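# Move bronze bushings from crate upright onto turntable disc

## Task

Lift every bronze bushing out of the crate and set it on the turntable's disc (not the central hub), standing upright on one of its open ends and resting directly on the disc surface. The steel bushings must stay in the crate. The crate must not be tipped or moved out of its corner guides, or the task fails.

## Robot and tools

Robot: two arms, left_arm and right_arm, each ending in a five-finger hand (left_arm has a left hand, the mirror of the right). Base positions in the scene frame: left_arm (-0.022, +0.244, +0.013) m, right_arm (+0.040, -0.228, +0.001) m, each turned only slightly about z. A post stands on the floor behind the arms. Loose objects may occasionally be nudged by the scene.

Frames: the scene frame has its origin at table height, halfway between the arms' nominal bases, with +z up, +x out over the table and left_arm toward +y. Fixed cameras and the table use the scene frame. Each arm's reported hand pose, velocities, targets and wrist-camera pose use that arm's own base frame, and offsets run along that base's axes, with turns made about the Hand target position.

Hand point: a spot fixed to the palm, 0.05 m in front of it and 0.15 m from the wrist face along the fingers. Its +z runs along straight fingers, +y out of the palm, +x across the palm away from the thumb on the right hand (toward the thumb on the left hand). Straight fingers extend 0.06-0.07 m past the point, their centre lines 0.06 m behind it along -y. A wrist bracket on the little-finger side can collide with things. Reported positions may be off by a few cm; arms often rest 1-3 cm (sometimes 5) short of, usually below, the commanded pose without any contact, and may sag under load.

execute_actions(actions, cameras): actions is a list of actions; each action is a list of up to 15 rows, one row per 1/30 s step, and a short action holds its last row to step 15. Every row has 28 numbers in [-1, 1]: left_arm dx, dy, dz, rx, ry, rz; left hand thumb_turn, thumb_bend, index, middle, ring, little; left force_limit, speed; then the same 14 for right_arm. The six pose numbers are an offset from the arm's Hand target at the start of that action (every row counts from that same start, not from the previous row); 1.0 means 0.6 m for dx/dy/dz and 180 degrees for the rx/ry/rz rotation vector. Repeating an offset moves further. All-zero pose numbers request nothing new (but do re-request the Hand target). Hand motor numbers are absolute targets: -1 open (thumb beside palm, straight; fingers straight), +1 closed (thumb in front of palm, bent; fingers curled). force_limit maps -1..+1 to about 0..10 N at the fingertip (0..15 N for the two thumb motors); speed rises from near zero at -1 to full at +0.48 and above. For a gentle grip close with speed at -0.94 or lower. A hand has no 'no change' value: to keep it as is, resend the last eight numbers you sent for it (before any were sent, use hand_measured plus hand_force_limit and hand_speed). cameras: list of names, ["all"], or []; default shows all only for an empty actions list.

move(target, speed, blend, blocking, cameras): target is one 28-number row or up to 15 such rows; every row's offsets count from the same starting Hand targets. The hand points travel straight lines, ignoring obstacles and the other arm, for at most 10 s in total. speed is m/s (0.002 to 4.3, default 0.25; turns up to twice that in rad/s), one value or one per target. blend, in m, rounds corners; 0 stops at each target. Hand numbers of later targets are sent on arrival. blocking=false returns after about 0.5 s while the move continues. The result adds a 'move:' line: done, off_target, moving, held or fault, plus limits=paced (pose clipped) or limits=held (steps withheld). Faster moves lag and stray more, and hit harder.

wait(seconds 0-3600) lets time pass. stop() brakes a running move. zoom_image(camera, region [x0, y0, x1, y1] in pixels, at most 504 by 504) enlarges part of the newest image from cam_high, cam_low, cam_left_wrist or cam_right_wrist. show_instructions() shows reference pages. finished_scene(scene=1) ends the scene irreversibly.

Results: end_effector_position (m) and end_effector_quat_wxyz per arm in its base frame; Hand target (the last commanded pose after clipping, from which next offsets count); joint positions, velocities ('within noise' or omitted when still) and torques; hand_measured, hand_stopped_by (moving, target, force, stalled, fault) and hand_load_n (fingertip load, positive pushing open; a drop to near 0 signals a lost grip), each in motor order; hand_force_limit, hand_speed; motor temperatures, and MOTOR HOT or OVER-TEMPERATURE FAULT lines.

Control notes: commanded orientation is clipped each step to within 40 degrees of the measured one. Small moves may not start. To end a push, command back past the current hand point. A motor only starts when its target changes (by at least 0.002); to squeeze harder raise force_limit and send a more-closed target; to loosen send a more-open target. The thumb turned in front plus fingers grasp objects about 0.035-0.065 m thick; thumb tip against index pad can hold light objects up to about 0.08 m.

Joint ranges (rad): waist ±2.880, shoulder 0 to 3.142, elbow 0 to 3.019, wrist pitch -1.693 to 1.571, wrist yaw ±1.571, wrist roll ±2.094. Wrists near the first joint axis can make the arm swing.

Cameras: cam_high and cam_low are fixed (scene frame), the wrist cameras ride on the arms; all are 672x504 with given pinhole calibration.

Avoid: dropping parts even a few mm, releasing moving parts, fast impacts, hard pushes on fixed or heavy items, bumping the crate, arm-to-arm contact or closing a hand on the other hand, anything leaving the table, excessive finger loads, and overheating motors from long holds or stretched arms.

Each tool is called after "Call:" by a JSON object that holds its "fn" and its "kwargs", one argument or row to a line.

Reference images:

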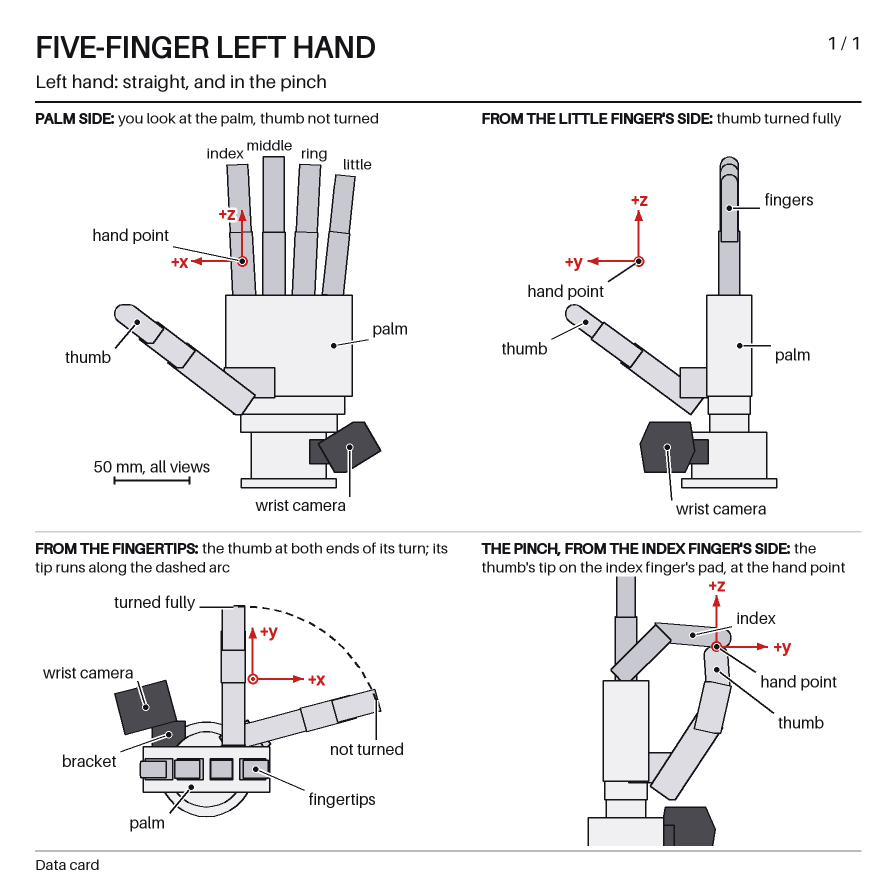

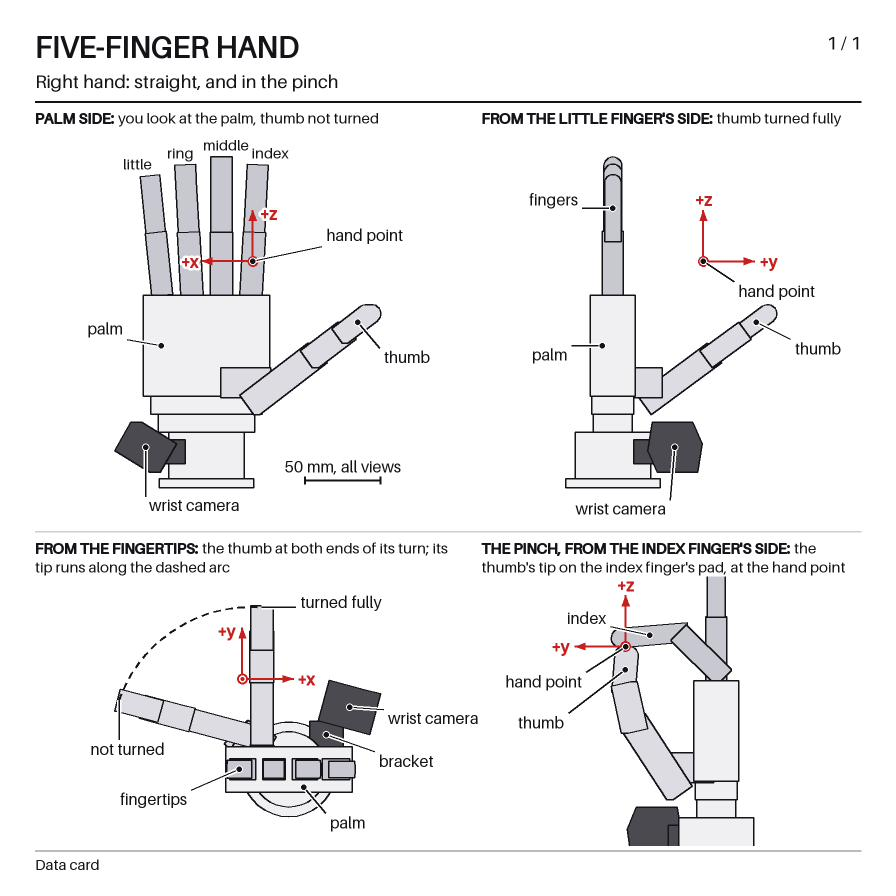

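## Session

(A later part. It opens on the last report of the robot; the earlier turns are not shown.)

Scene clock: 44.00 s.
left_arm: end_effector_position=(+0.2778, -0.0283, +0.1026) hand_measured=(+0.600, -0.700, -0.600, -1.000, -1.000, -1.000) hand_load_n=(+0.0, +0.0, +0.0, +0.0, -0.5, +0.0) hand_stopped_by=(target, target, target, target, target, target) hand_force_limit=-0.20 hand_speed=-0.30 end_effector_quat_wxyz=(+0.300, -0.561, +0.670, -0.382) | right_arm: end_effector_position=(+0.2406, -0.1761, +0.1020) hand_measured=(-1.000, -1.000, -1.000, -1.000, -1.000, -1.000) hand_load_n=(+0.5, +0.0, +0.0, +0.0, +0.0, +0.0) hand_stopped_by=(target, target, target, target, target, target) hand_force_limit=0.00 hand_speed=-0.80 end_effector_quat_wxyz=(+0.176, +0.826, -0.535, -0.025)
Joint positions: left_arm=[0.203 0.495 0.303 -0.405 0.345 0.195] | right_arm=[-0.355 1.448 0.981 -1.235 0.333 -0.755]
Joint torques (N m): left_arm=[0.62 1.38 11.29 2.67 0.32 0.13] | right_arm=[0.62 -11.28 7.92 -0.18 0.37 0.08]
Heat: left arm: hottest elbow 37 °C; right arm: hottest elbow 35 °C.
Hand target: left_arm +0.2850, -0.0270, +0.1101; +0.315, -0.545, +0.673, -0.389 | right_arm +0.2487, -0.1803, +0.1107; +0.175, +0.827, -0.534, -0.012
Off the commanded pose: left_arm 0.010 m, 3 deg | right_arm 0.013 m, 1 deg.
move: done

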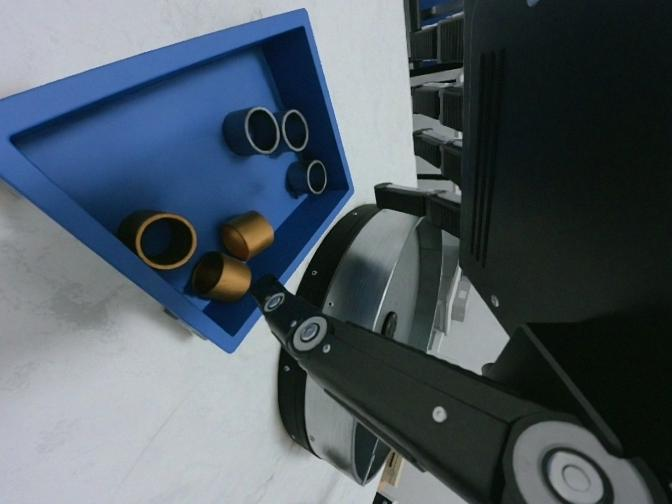

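Call:
{"fn": "move", "kwargs": {
  "target": [-0.0133,-0.025,-0.055,0,0,0,0.77,-0.6,-0.5,-1,-1,-1,-0.2,-0.3,0,0,0,0,0,0,-1,-1,-1,-1,-1,-1,0,-0.8],
  "speed": 0.1,
  "cameras": ["cam_right_wrist","cam_left_wrist"]
}}

Call:
{"fn": "zoom_image", "kwargs": {
  "camera": "cam_right_wrist",
  "region": [100, 120, 440, 375]
}}

Scene clock: 46.53 s.
left_arm: end_effector_position=(+0.2677, -0.0425, +0.0662) hand_measured=(+0.770, -0.600, -0.500, -1.000, -1.000, -1.000) hand_load_n=(+0.0, +0.0, +0.0, -0.5, +0.0, +0.0) hand_stopped_by=(target, target, target, target, target, target) hand_force_limit=-0.20 hand_speed=-0.30 end_effector_quat_wxyz=(+0.301, -0.550, +0.681, -0.378) | right_arm: end_effector_position=(+0.2406, -0.1761, +0.1020) hand_measured=(-1.000, -1.000, -1.000, -1.000, -1.000, -1.000) hand_load_n=(+0.0, +0.0, +0.0, +0.0, +0.0, +0.0) hand_stopped_by=(target, target, target, target, target, target) hand_force_limit=0.00 hand_speed=-0.80 end_effector_quat_wxyz=(+0.176, +0.826, -0.535, -0.025)
Joint positions: left_arm=[0.118 0.48 0.205 -0.314 0.284 0.179] | right_arm=[-0.355 1.448 0.981 -1.235 0.333 -0.755]
Joint torques (N m): left_arm=[-0.56 1.38 11.37 2.69 -0.05 -0.13] | right_arm=[0.62 -11.28 7.92 -0.18 0.37 0.08]
Heat: left arm: hottest elbow 38 °C; right arm: hottest elbow 35 °C.
Hand target: left_arm +0.2770, -0.0420, +0.0771; +0.315, -0.545, +0.673, -0.389 | right_arm +0.2487, -0.1803, +0.1107; +0.175, +0.827, -0.534, -0.012
Off the commanded pose: left_arm 0.014 m, 2 deg | right_arm 0.013 m, 1 deg.
move: off_target (left_arm)
cam_left_wrist: T_world_to_cam=[[0.45289, -0.31581, 0.83376, -0.19002], [-0.7092, -0.69433, 0.12223, 0.14859], [0.5403, -0.64666, -0.53843, -0.02107]] pos_world=[0.20282, 0.02953, 0.12892]
Images, in order (width x height): cam_left_wrist 672x504, cam_right_wrist 672x504.

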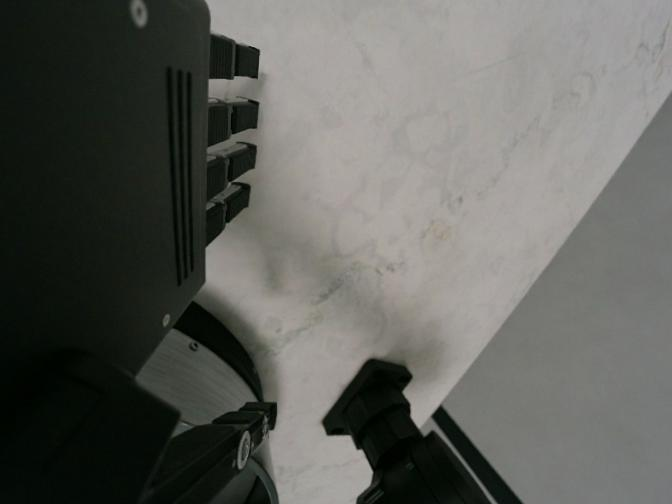

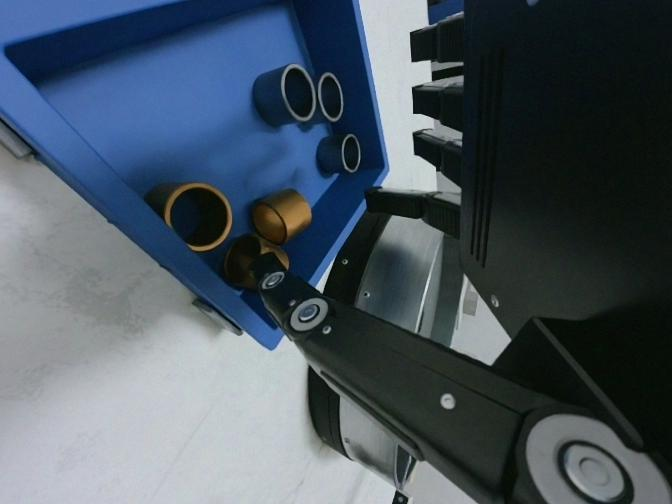

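Scaled by 1.482 from the camera's image (finer frame: 960x720).

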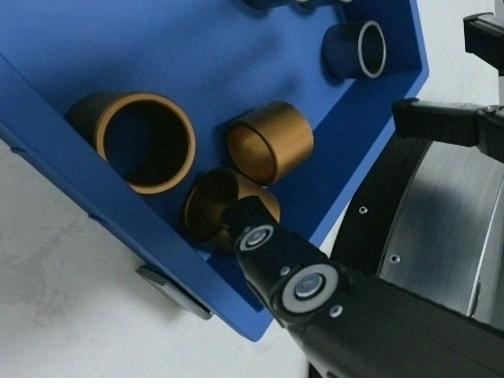

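Call:
{"fn": "zoom_image", "kwargs": {
  "camera": "cam_right_wrist",
  "region": [210, 170, 340, 300]
}}

Scaled by 3.877 from the camera's image (finer frame: 960x720).

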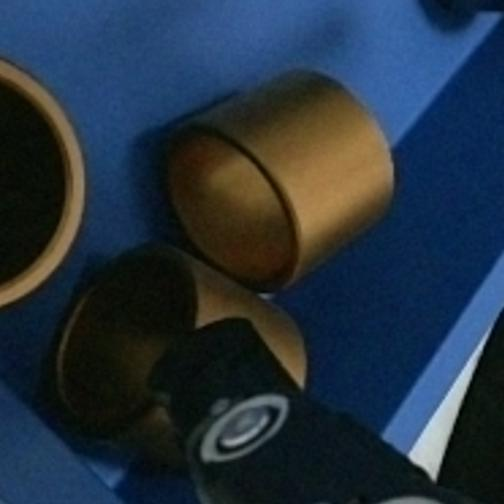

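Call:
{"fn": "move", "kwargs": {
  "target": [
    [0.02,-0.01,0.1,0,0,0,0.77,-0.7,0.1,0.1,1,1,-0.2,-0.2,0,0,0,0,0,0,-1,-1,-1,-1,-1,-1,0,-0.8],
    [0.0867,-0.0217,0.0848,0.0693,0.326,0,0.77,-0.7,0.1,0.1,1,1,-0.2,-0.2,0,0,0,0,0,0,-1,-1,-1,-1,-1,-1,0,-0.8]
  ],
  "speed": 0.15,
  "blend": [0.03,0],
  "cameras": ["cam_right_wrist","cam_left_wrist"]
}}

Call:
{"fn": "zoom_image", "kwargs": {
  "camera": "cam_right_wrist",
  "region": [120, 60, 460, 315]
}}

Scene clock: 68.60 s.
left_arm: end_effector_position=(+0.3116, -0.0492, +0.1131) hand_measured=(+0.770, -0.700, +0.100, +0.100, +1.000, +1.000) hand_load_n=(+0.0, +0.0, +0.0, +0.0, +0.0, +0.0) hand_stopped_by=(target, target, target, target, target, target) hand_force_limit=-0.20 hand_speed=-0.20 end_effector_quat_wxyz=(-0.014, -0.625, +0.781, +0.013) | right_arm: end_effector_position=(+0.2406, -0.1761, +0.1020) hand_measured=(-1.000, -1.000, -1.000, -1.000, -1.000, -1.000) hand_load_n=(+0.0, -0.5, +0.0, +0.0, +0.0, +0.0) hand_stopped_by=(target, target, target, target, target, target) hand_force_limit=0.00 hand_speed=-0.80 end_effector_quat_wxyz=(+0.176, +0.826, -0.535, -0.025)
Joint positions: left_arm=[-0.084 1.42 1.054 -1.244 0 0.137] | right_arm=[-0.355 1.448 0.981 -1.235 0.333 -0.755]
Joint torques (N m): left_arm=[-0.67 -7.82 12.88 -0.53 -0.15 -0.16] | right_arm=[0.62 -11.34 7.91 -0.18 0.37 0.08]
Motor temperatures (°C): left_arm=[36 28 41 29 29 28] | right_arm=[34 29 37 26 25 28]
Heat: left arm: hottest elbow 41 °C; right arm: hottest elbow 37 °C.
Hand target: left_arm +0.3290, -0.0550, +0.1279; +0.000, -0.629, +0.777, +0.000 | right_arm +0.2487, -0.1803, +0.1107; +0.175, +0.827, -0.534, -0.012
Off the commanded pose: left_arm 0.024 m, 2 deg | right_arm 0.013 m, 1 deg.
move: off_target (left_arm)
cam_left_wrist: T_world_to_cam=[[0.90484, -0.42511, -0.02329, -0.30033], [-0.34814, -0.7703, 0.53427, 0.0065], [-0.24506, -0.47532, -0.845, 0.26387]] pos_world=[0.33868, 0.00276, 0.2125]
Images, in order (width x height): cam_left_wrist 672x504, cam_right_wrist 672x504.

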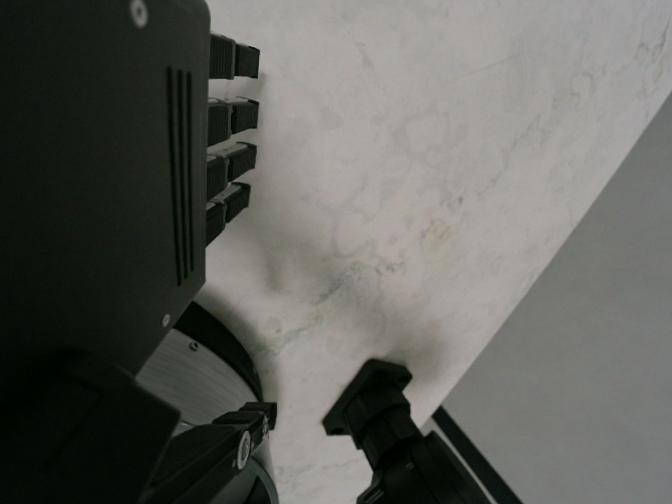

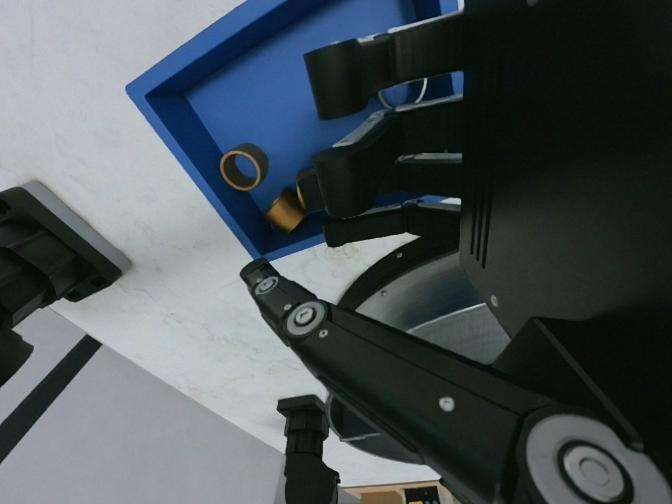

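Scaled by 1.482 from the camera's image (finer frame: 960x720).

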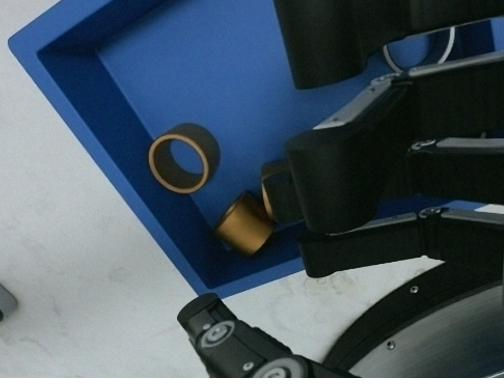

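Call:
{"fn": "move", "kwargs": {
  "target": [0.01,-0.0017,-0.0717,0,0,0,0.77,-0.7,0.1,-1,1,1,-0.2,-0.2,0,0,0,0,0,0,-1,-1,-1,-1,-1,-1,0,-0.8],
  "speed": 0.1,
  "cameras": ["cam_right_wrist","cam_left_wrist"]
}}

Call:
{"fn": "zoom_image", "kwargs": {
  "camera": "cam_right_wrist",
  "region": [120, 60, 460, 315]
}}

Scene clock: 72.10 s.
left_arm: end_effector_position=(+0.3288, -0.0497, +0.0904) hand_measured=(+0.770, -0.700, +0.100, -1.000, +1.000, +1.000) hand_load_n=(+0.0, +0.0, +0.0, -1.0, +0.0, +0.0) hand_stopped_by=(target, target, target, target, target, target) hand_force_limit=-0.20 hand_speed=-0.20 end_effector_quat_wxyz=(-0.006, -0.626, +0.779, +0.004) | right_arm: end_effector_position=(+0.2406, -0.1761, +0.1020) hand_measured=(-1.000, -1.000, -1.000, -1.000, -1.000, -1.000) hand_load_n=(+0.0, +0.0, +0.0, +0.0, +0.0, -0.5) hand_stopped_by=(target, target, target, target, target, target) hand_force_limit=0.00 hand_speed=-0.80 end_effector_quat_wxyz=(+0.176, +0.826, -0.535, -0.025)
Joint positions: left_arm=[-0.08 1.469 1.047 -1.162 0.003 0.137] | right_arm=[-0.355 1.448 0.981 -1.235 0.333 -0.755]
Joint torques (N m): left_arm=[-0.67 -7.65 8.61 0.96 -0.14 -0.17] | right_arm=[0.62 -11.34 7.92 -0.18 0.38 0.08]
Heat: left arm: hottest elbow 41 °C; right arm: hottest elbow 37 °C.
Hand target: left_arm +0.3350, -0.0561, +0.0849; +0.000, -0.629, +0.777, +0.000 | right_arm +0.2487, -0.1803, +0.1107; +0.175, +0.827, -0.534, -0.012
Off the commanded pose: left_arm 0.010 m, 1 deg | right_arm 0.013 m, 1 deg.
move: done
cam_left_wrist: T_world_to_cam=[[0.90708, -0.42096, 0.0008, -0.31936], [-0.35744, -0.76922, 0.52966, 0.02774], [-0.22235, -0.48073, -0.84821, 0.24122]] pos_world=[0.35324, 0.00286, 0.19017]
Images, in order (width x height): cam_left_wrist 672x504, cam_right_wrist 672x504.

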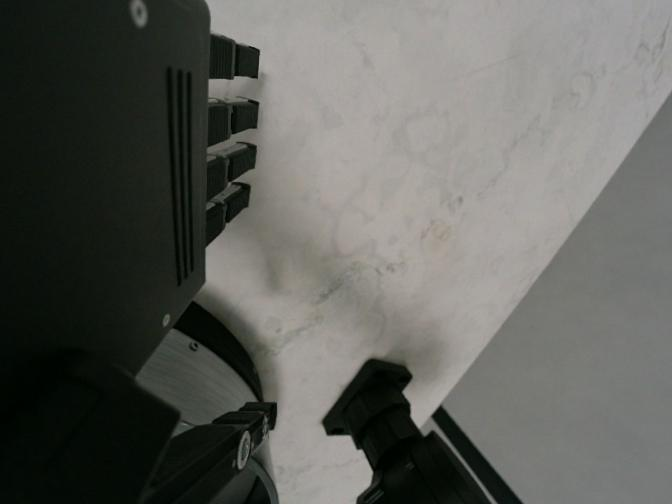

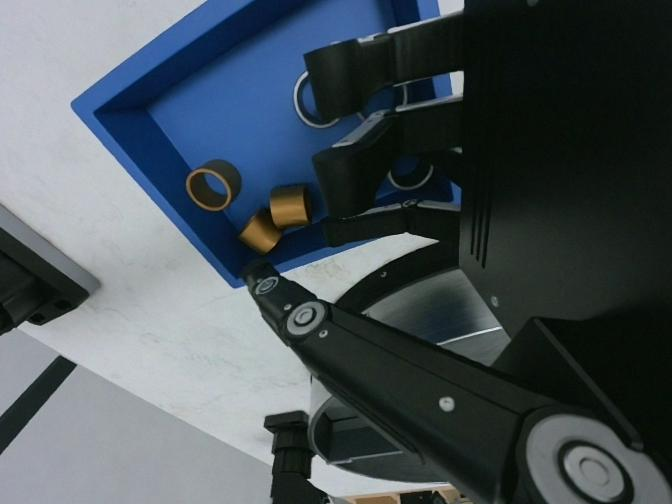

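Scaled by 1.482 from the camera's image (finer frame: 960x720).

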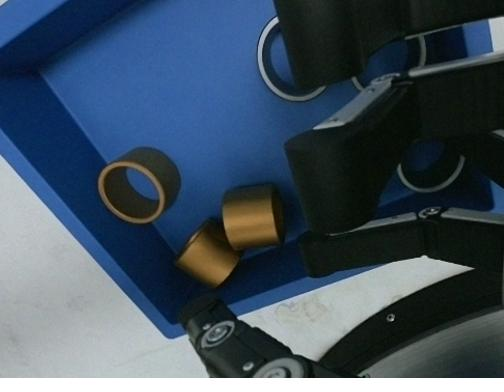

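Call:
{"fn": "zoom_image", "kwargs": {
  "camera": "cam_right_wrist",
  "region": [225, 165, 345, 265]
}}

Scaled by 4.200 from the camera's image (finer frame: 960x720).

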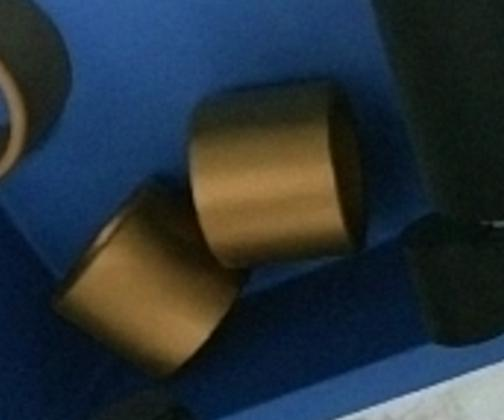

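Call:
{"fn": "move", "kwargs": {
  "target": [0,0,0,0,0,-0.05,0.77,-0.7,0.1,-1,1,1,-0.2,-0.2,0,0,0,0,0,0,-1,-1,-1,-1,-1,-1,0,-0.8],
  "speed": 0.1,
  "cameras": ["cam_right_wrist","cam_low","cam_high"]
}}

Call:
{"fn": "zoom_image", "kwargs": {
  "camera": "cam_low",
  "region": [330, 210, 390, 280]
}}

Call:
{"fn": "zoom_image", "kwargs": {
  "camera": "cam_right_wrist",
  "region": [200, 140, 440, 320]
}}

Scene clock: 75.37 s.
left_arm: end_effector_position=(+0.3273, -0.0483, +0.0902) hand_measured=(+0.770, -0.700, +0.100, -1.000, +1.000, +1.000) hand_load_n=(+0.0, +0.0, +0.0, +0.0, +0.0, +0.0) hand_stopped_by=(target, target, target, target, target, target) hand_force_limit=-0.20 hand_speed=-0.20 end_effector_quat_wxyz=(-0.003, -0.585, +0.811, +0.006) | right_arm: end_effector_position=(+0.2406, -0.1761, +0.1020) hand_measured=(-1.000, -1.000, -1.000, -1.000, -1.000, -1.000) hand_load_n=(+0.0, +0.0, +0.0, +0.0, -0.5, +0.0) hand_stopped_by=(target, target, target, target, target, target) hand_force_limit=0.00 hand_speed=-0.80 end_effector_quat_wxyz=(+0.176, +0.826, -0.535, -0.025)
Joint positions: left_arm=[-0.098 1.469 1.047 -1.161 -0.006 0.223] | right_arm=[-0.355 1.448 0.981 -1.235 0.333 -0.755]
Joint torques (N m): left_arm=[-1.26 -7.12 9.31 0.87 0.05 0.13] | right_arm=[0.56 -11.34 7.92 -0.18 0.38 0.08]
Heat: left arm: hottest elbow 41 °C; right arm: hottest elbow 37 °C.
Hand target: left_arm +0.3350, -0.0561, +0.0849; +0.000, -0.567, +0.824, +0.000 | right_arm +0.2487, -0.1803, +0.1107; +0.175, +0.827, -0.534, -0.012
Off the commanded pose: left_arm 0.012 m, 3 deg | right_arm 0.013 m, 1 deg.
move: off_target (left_arm)
Images, in order (width x height): cam_high 672x504, cam_low 672x504, cam_right_wrist 672x504.

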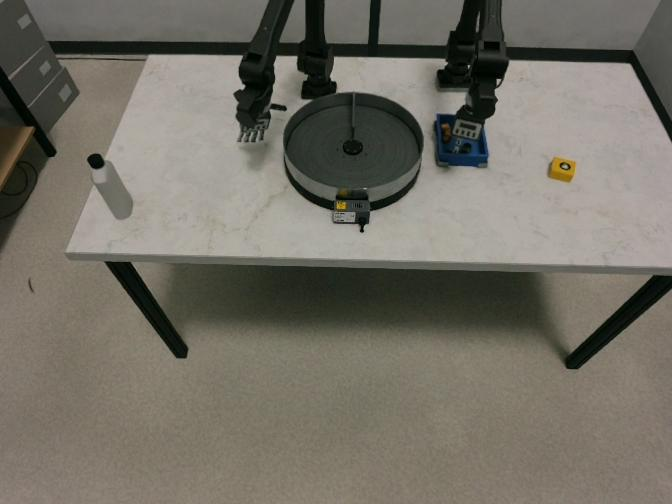

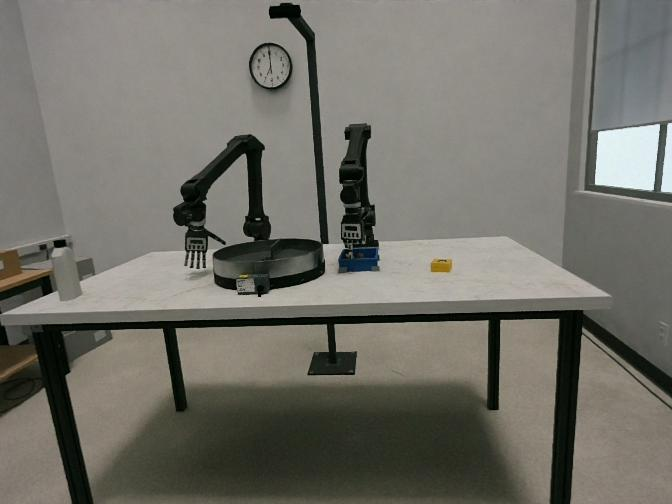

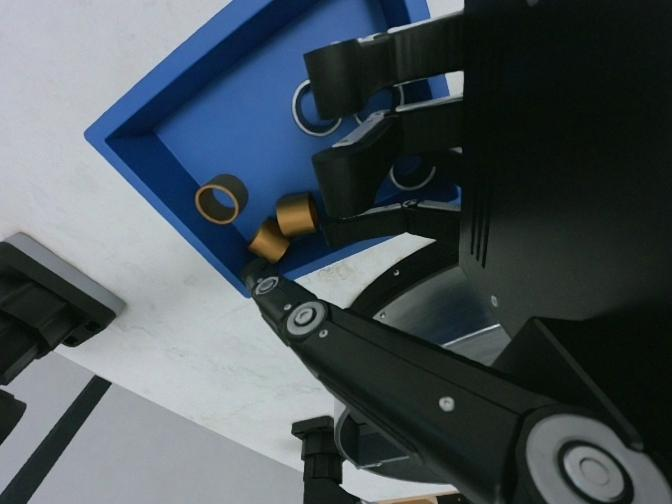

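Scaled by 7.200 from the camera's image (finer frame: 960x720).

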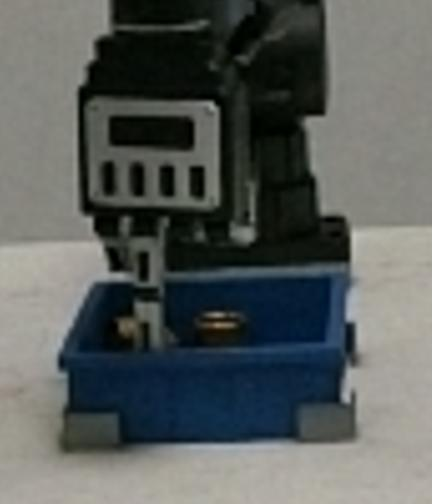

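Scaled by 2.100 from the camera's image (finer frame: 960x720).

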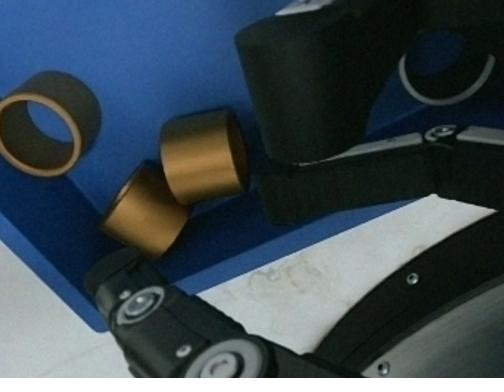

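Call:
{"fn": "move", "kwargs": {
  "target": [-0.015,-0.014,-0.07,0,0,0,0.77,-0.7,0.1,0.0,1,1,-0.2,-0.2,0,0,0,0,0,0,-1,-1,-1,-1,-1,-1,0,-0.8],
  "speed": 0.08,
  "cameras": ["cam_right_wrist","cam_left_wrist"]
}}

Call:
{"fn": "zoom_image", "kwargs": {
  "camera": "cam_right_wrist",
  "region": [200, 140, 440, 320]
}}

Scene clock: 79.33 s.
left_arm: end_effector_position=(+0.3195, -0.0582, +0.0452) hand_measured=(+0.770, -0.700, +0.100, +0.000, +1.000, +1.000) hand_load_n=(+0.0, +0.0, +0.0, +0.0, +0.0, +0.0) hand_stopped_by=(target, target, target, target, target, target) hand_force_limit=-0.20 hand_speed=-0.20 end_effector_quat_wxyz=(-0.005, -0.566, +0.825, +0.008) | right_arm: end_effector_position=(+0.2406, -0.1761, +0.1020) hand_measured=(-1.000, -1.000, -1.000, -1.000, -1.000, -1.000) hand_load_n=(+0.0, +0.0, +0.0, +0.0, +0.0, +0.0) hand_stopped_by=(target, target, target, target, target, target) hand_force_limit=0.00 hand_speed=-0.80 end_effector_quat_wxyz=(+0.176, +0.826, -0.535, -0.025)
Joint positions: left_arm=[-0.133 1.518 0.967 -1.038 -0.006 0.235] | right_arm=[-0.355 1.448 0.981 -1.235 0.333 -0.755]
Joint torques (N m): left_arm=[-0.62 -8.12 8.4 0.76 0.05 -0.07] | right_arm=[0.56 -11.34 7.92 -0.2 0.37 0.08]
Heat: left arm: hottest elbow 40 °C; right arm: hottest elbow 38 °C.
Hand target: left_arm +0.3260, -0.0645, +0.0429; +0.000, -0.567, +0.824, +0.000 | right_arm +0.2487, -0.1803, +0.1107; +0.175, +0.827, -0.534, -0.012
Off the commanded pose: left_arm 0.009 m, 1 deg | right_arm 0.013 m, 1 deg.
move: done
cam_left_wrist: T_world_to_cam=[[0.83288, -0.55342, -0.0065, -0.29813], [-0.46808, -0.71061, 0.5253, 0.08075], [-0.29533, -0.43447, -0.85089, 0.22287]] pos_world=[0.35193, -0.01078, 0.14528]
Images, in order (width x height): cam_left_wrist 672x504, cam_right_wrist 672x504.

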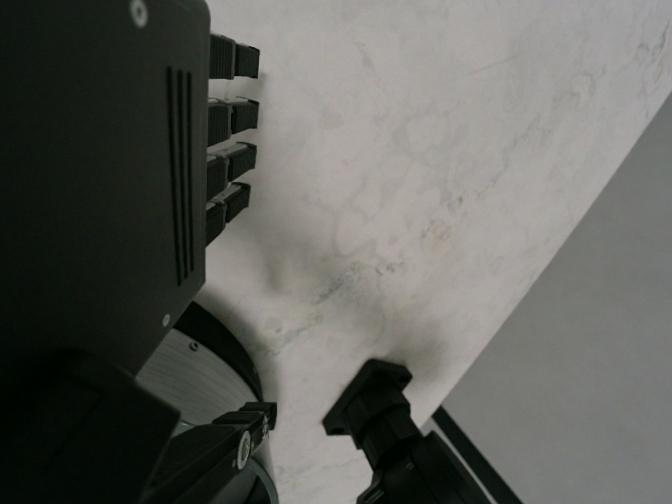

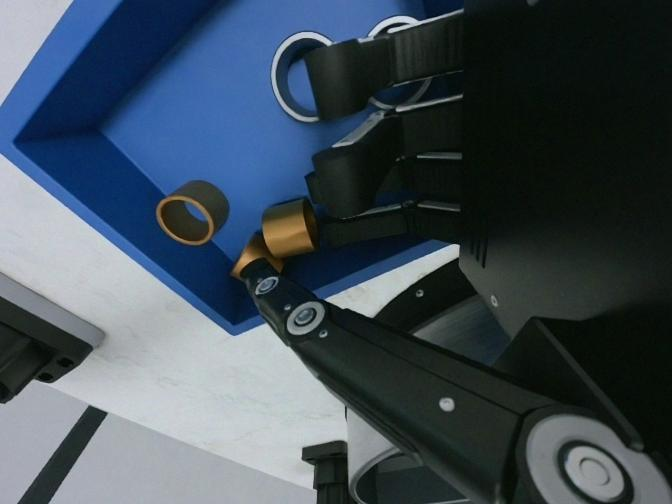

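Scaled by 2.100 from the camera's image (finer frame: 960x720).

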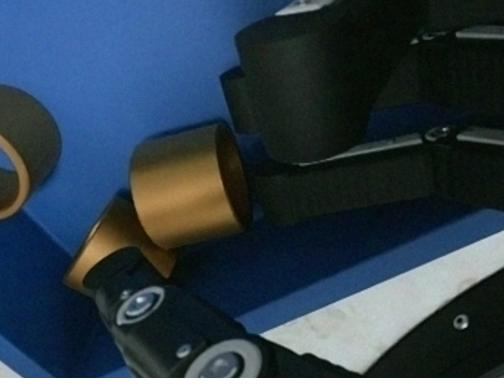

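Call:
{"fn": "move", "kwargs": {
  "target": [-0.0008,-0.0092,-0.0417,0,0,0,0.77,-0.7,0.1,0.5,1,1,-0.2,-0.2,0,0,0,0,0,0,-1,-1,-1,-1,-1,-1,0,-0.8],
  "speed": 0.06,
  "cameras": ["cam_right_wrist","cam_left_wrist","cam_low"]
}}

Call:
{"fn": "zoom_image", "kwargs": {
  "camera": "cam_right_wrist",
  "region": [200, 140, 440, 320]
}}

Call:
{"fn": "zoom_image", "kwargs": {
  "camera": "cam_low",
  "region": [330, 210, 390, 280]
}}

Scene clock: 82.00 s.
left_arm: end_effector_position=(+0.3235, -0.0601, +0.0323) hand_measured=(+0.770, -0.700, +0.100, +0.500, +1.000, +1.000) hand_load_n=(+0.0, +0.0, +0.0, +0.0, +0.0, +0.0) hand_stopped_by=(target, target, target, target, target, target) hand_force_limit=-0.20 hand_speed=-0.20 end_effector_quat_wxyz=(+0.002, -0.572, +0.820, +0.003) | right_arm: end_effector_position=(+0.2406, -0.1761, +0.1020) hand_measured=(-1.000, -1.000, -1.000, -1.000, -1.000, -1.000) hand_load_n=(+0.0, +0.0, +0.0, +0.0, +0.0, +0.0) hand_stopped_by=(target, target, target, target, target, target) hand_force_limit=0.00 hand_speed=-0.80 end_effector_quat_wxyz=(+0.176, +0.826, -0.535, -0.025)
Joint positions: left_arm=[-0.135 1.535 0.95 -0.988 -0.007 0.218] | right_arm=[-0.355 1.448 0.981 -1.235 0.333 -0.755]
Joint torques (N m): left_arm=[-1.2 -6.71 7.1 1.54 0.08 -0.15] | right_arm=[0.62 -11.34 7.92 -0.2 0.37 0.08]
Heat: left arm: hottest elbow 40 °C; right arm: hottest elbow 38 °C.
Hand target: left_arm +0.3256, -0.0700, +0.0179; +0.000, -0.567, +0.824, +0.000 | right_arm +0.2487, -0.1803, +0.1107; +0.175, +0.827, -0.534, -0.012
Off the commanded pose: left_arm 0.018 m, 1 deg | right_arm 0.013 m, 1 deg.
move: off_target (left_arm)
cam_left_wrist: T_world_to_cam=[[0.84123, -0.54061, 0.00809, -0.30507], [-0.46604, -0.71745, 0.51775, 0.08732], [-0.27409, -0.43932, -0.8555, 0.20526]] pos_world=[0.35359, -0.0121, 0.13286]
Images, in order (width x height): cam_low 672x504, cam_left_wrist 672x504, cam_right_wrist 672x504.

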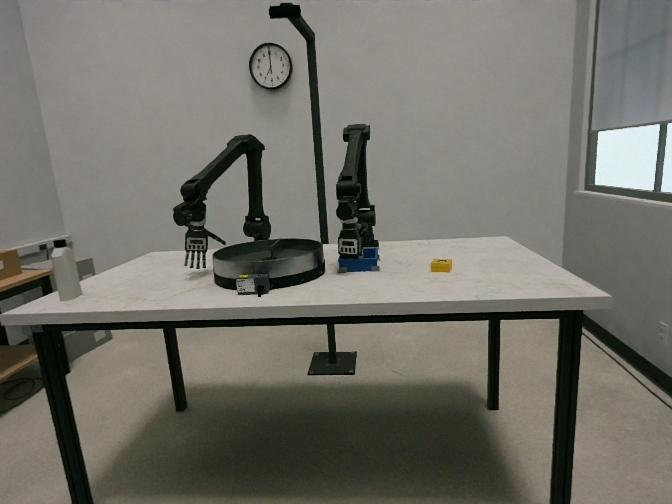

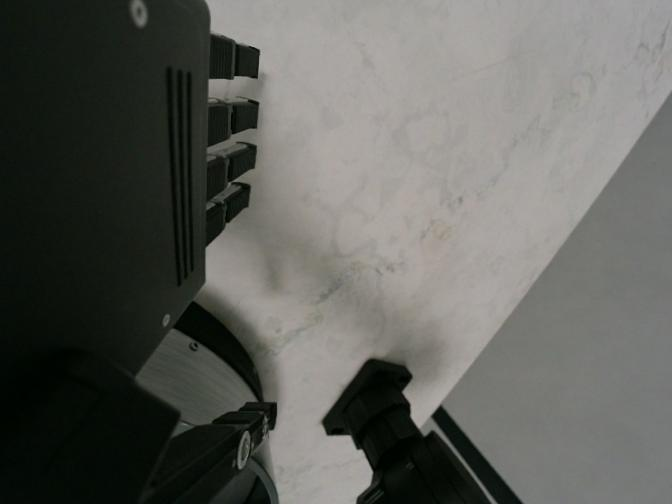

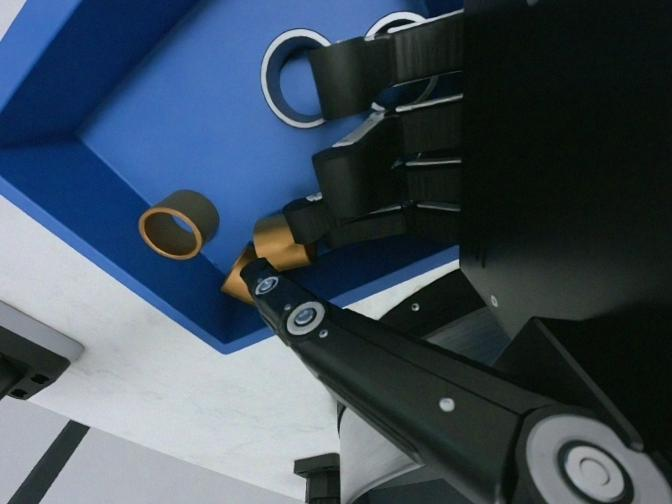

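Scaled by 2.100 from the camera's image (finer frame: 960x720).

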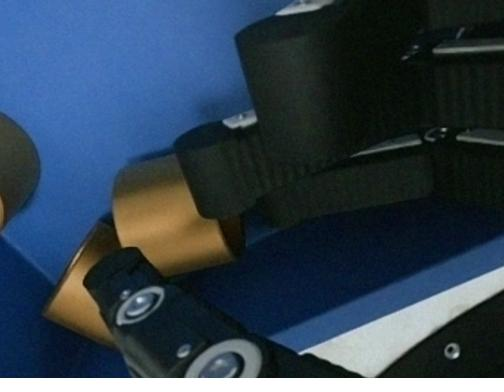

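Scaled by 7.200 from the camera's image (finer frame: 960x720).

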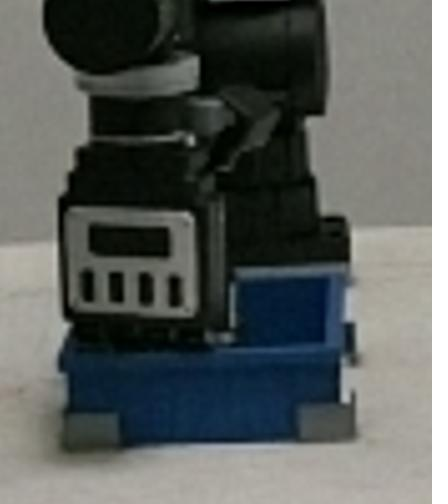

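Call:
{"fn": "move", "kwargs": {
  "target": [-0.006,0,-0.012,0,0,0,0.77,-0.7,0.1,0.5,1,1,-0.2,-0.2,0,0,0,0,0,0,-1,-1,-1,-1,-1,-1,0,-0.8],
  "speed": 0.06,
  "cameras": ["cam_right_wrist","cam_left_wrist"]
}}

Call:
{"fn": "zoom_image", "kwargs": {
  "camera": "cam_right_wrist",
  "region": [200, 140, 440, 320]
}}

Scene clock: 83.37 s.
left_arm: end_effector_position=(+0.3231, -0.0603, +0.0305) hand_measured=(+0.770, -0.700, +0.100, +0.500, +1.000, +1.000) hand_load_n=(+0.0, +0.0, -0.5, +0.0, +0.0, +0.0) hand_stopped_by=(target, target, target, target, target, target) hand_force_limit=-0.20 hand_speed=-0.20 end_effector_quat_wxyz=(+0.006, -0.572, +0.820, +0.000) | right_arm: end_effector_position=(+0.2406, -0.1761, +0.1020) hand_measured=(-1.000, -1.000, -1.000, -1.000, -1.000, -1.000) hand_load_n=(+0.0, +0.0, +0.0, +0.0, +0.0, +0.0) hand_stopped_by=(target, target, target, target, target, target) hand_force_limit=0.00 hand_speed=-0.80 end_effector_quat_wxyz=(+0.176, +0.826, -0.535, -0.025)
Joint positions: left_arm=[-0.136 1.529 0.939 -0.972 -0.009 0.217] | right_arm=[-0.355 1.448 0.981 -1.235 0.333 -0.755]
Joint torques (N m): left_arm=[-1.2 -6.01 6.42 1.78 0.13 -0.14] | right_arm=[0.62 -11.34 7.92 -0.18 0.37 0.08]
Heat: left arm: hottest elbow 40 °C; right arm: hottest elbow 38 °C.
Hand target: left_arm +0.3220, -0.0700, +0.0107; +0.000, -0.567, +0.824, +0.000 | right_arm +0.2487, -0.1803, +0.1107; +0.175, +0.827, -0.534, -0.012
Off the commanded pose: left_arm 0.022 m, 1 deg | right_arm 0.013 m, 1 deg.
move: off_target (left_arm)
cam_left_wrist: T_world_to_cam=[[0.84109, -0.54062, 0.01715, -0.305], [-0.47163, -0.7175, 0.51259, 0.08978], [-0.26481, -0.43923, -0.85846, 0.20052]] pos_world=[0.35197, -0.0124, 0.13135]
Images, in order (width x height): cam_left_wrist 672x504, cam_right_wrist 672x504.

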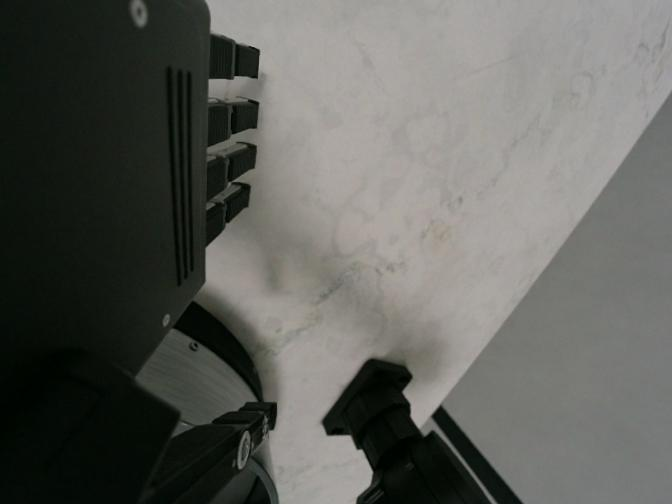

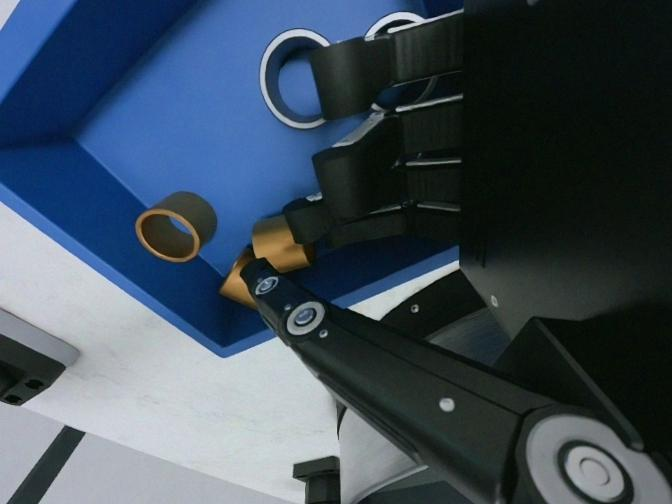

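Scaled by 2.100 from the camera's image (finer frame: 960x720).

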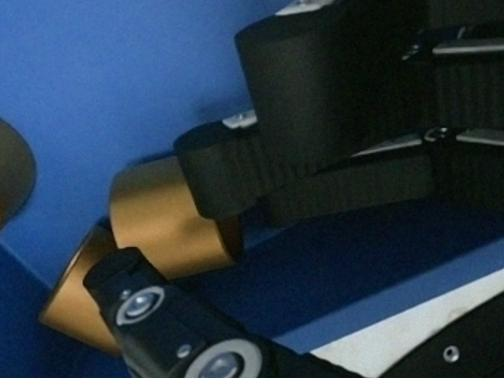

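Call:
{"fn": "move", "kwargs": {
  "target": [
    [0,0.008,0.06,0,0,0,0.77,-0.8,0.1,0.5,1,1,-0.2,-0.2,0,0,0,0,0,0,-1,-1,-1,-1,-1,-1,0,-0.8],
    [-0.0123,0.01,0.0738,-0.0278,-0.1078,0.0711,0.77,-0.8,0.1,0.5,1,1,-0.2,-0.2,0,0,0,0,0,0,-1,-1,-1,-1,-1,-1,0,-0.8]
  ],
  "speed": 0.1,
  "blend": [0.01,0],
  "cameras": ["cam_right_wrist","cam_left_wrist"]
}}

Call:
{"fn": "zoom_image", "kwargs": {
  "camera": "cam_right_wrist",
  "region": [200, 140, 440, 320]
}}

Scene clock: 93.00 s.
left_arm: end_effector_position=(+0.3037, -0.0642, +0.0482) hand_measured=(+0.770, -0.800, +0.100, +0.500, +1.000, +1.000) hand_load_n=(+0.0, +0.0, +0.0, +0.0, +0.5, +0.0) hand_stopped_by=(target, target, target, target, target, target) hand_force_limit=-0.20 hand_speed=-0.20 end_effector_quat_wxyz=(+0.102, -0.635, +0.757, -0.113) | right_arm: end_effector_position=(+0.2406, -0.1761, +0.1020) hand_measured=(-1.000, -1.000, -1.000, -1.000, -1.000, -1.000) hand_load_n=(+0.0, +0.0, +0.0, +0.0, +0.0, +0.0) hand_stopped_by=(target, target, target, target, target, target) hand_force_limit=0.00 hand_speed=-0.80 end_effector_quat_wxyz=(+0.176, +0.826, -0.535, -0.025)
Joint positions: left_arm=[-0.115 1.217 0.706 -0.754 0.006 0.059] | right_arm=[-0.355 1.448 0.981 -1.235 0.333 -0.755]
Joint torques (N m): left_arm=[0.62 -6.01 9.16 1.52 0.07 -0.14] | right_arm=[0.62 -11.34 7.92 -0.18 0.38 0.08]
Heat: left arm: hottest elbow 38 °C; right arm: hottest elbow 38 °C.
Hand target: left_arm +0.3146, -0.0640, +0.0550; +0.114, -0.646, +0.743, -0.131 | right_arm +0.2487, -0.1803, +0.1107; +0.175, +0.827, -0.534, -0.012
Off the commanded pose: left_arm 0.013 m, 3 deg | right_arm 0.013 m, 1 deg.
move: off_target (left_arm)
cam_left_wrist: T_world_to_cam=[[0.87577, -0.37602, 0.30273, -0.3048], [-0.47774, -0.76506, 0.43179, 0.07152], [0.06924, -0.52277, -0.84966, 0.1017]] pos_world=[0.29406, -0.00673, 0.1478]
Images, in order (width x height): cam_left_wrist 672x504, cam_right_wrist 672x504.

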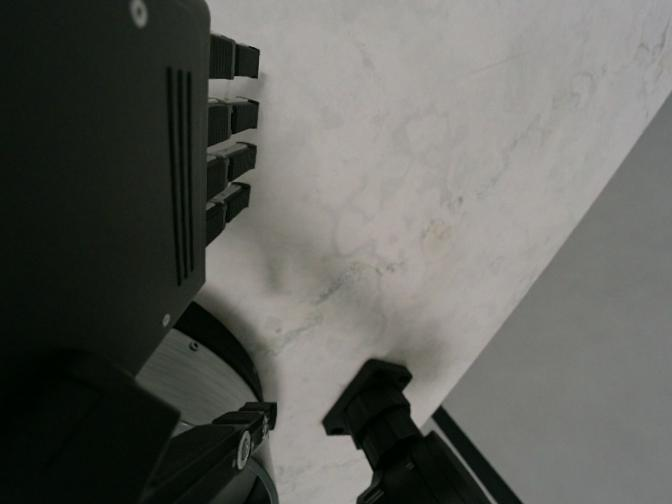

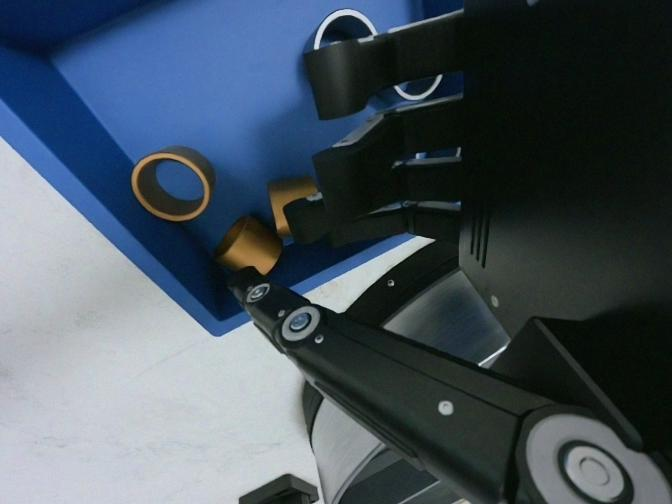

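Scaled by 2.100 from the camera's image (finer frame: 960x720).

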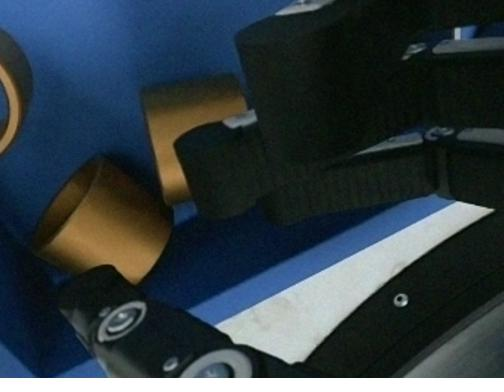

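Call:
{"fn": "move", "kwargs": {
  "target": [0.016,0.003,-0.005,0,0,0,0.77,-0.8,0.1,0.0,1,1,-0.2,-0.2,0,0,0,0,0,0,-1,-1,-1,-1,-1,-1,0,-0.8],
  "speed": 0.06,
  "cameras": ["cam_right_wrist","cam_left_wrist"]
}}

Call:
{"fn": "zoom_image", "kwargs": {
  "camera": "cam_right_wrist",
  "region": [200, 140, 440, 320]
}}

Scene clock: 94.70 s.
left_arm: end_effector_position=(+0.3078, -0.0580, +0.0449) hand_measured=(+0.770, -0.800, +0.100, +0.000, +1.000, +1.000) hand_load_n=(+0.0, +0.0, +0.0, +0.0, +0.0, +0.0) hand_stopped_by=(target, target, target, target, target, target) hand_force_limit=-0.20 hand_speed=-0.20 end_effector_quat_wxyz=(+0.104, -0.644, +0.750, -0.112) | right_arm: end_effector_position=(+0.2406, -0.1761, +0.1020) hand_measured=(-1.000, -1.000, -1.000, -1.000, -1.000, -1.000) hand_load_n=(+0.0, +0.0, +0.0, +0.0, +0.0, +0.0) hand_stopped_by=(target, target, target, target, target, target) hand_force_limit=0.00 hand_speed=-0.80 end_effector_quat_wxyz=(+0.176, +0.826, -0.535, -0.025)
Joint positions: left_arm=[-0.093 1.23 0.706 -0.741 0.006 0.057] | right_arm=[-0.355 1.448 0.981 -1.235 0.333 -0.755]
Joint torques (N m): left_arm=[0.5 -4.78 10.43 1.5 0.16 -0.09] | right_arm=[0.62 -11.34 7.92 -0.18 0.37 0.08]
Heat: left arm: hottest elbow 38 °C; right arm: hottest elbow 38 °C.
Hand target: left_arm +0.3242, -0.0622, +0.0520; +0.114, -0.646, +0.743, -0.131 | right_arm +0.2487, -0.1803, +0.1107; +0.175, +0.827, -0.534, -0.012
Off the commanded pose: left_arm 0.018 m, 3 deg | right_arm 0.013 m, 1 deg.
move: off_target (left_arm)
cam_left_wrist: T_world_to_cam=[[0.88373, -0.35557, 0.30428, -0.30645], [-0.46066, -0.77557, 0.43161, 0.07381], [0.08253, -0.5216, -0.84919, 0.09787]] pos_world=[0.29675, -0.00067, 0.1445]
Images, in order (width x height): cam_left_wrist 672x504, cam_right_wrist 672x504.

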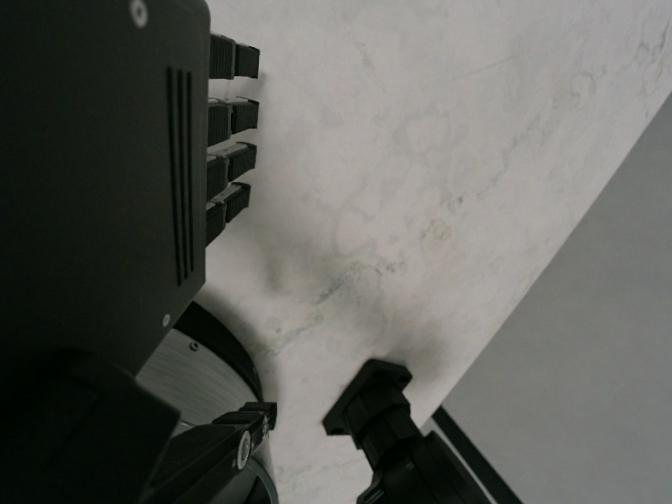

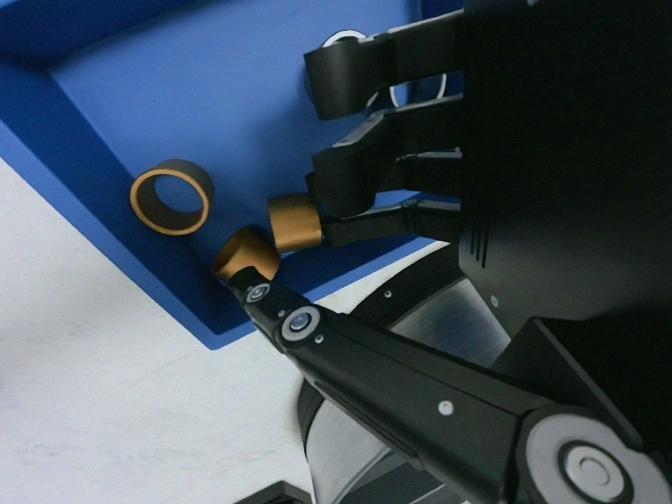

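Scaled by 2.100 from the camera's image (finer frame: 960x720).

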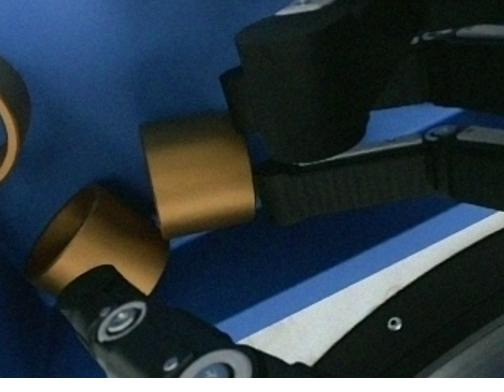

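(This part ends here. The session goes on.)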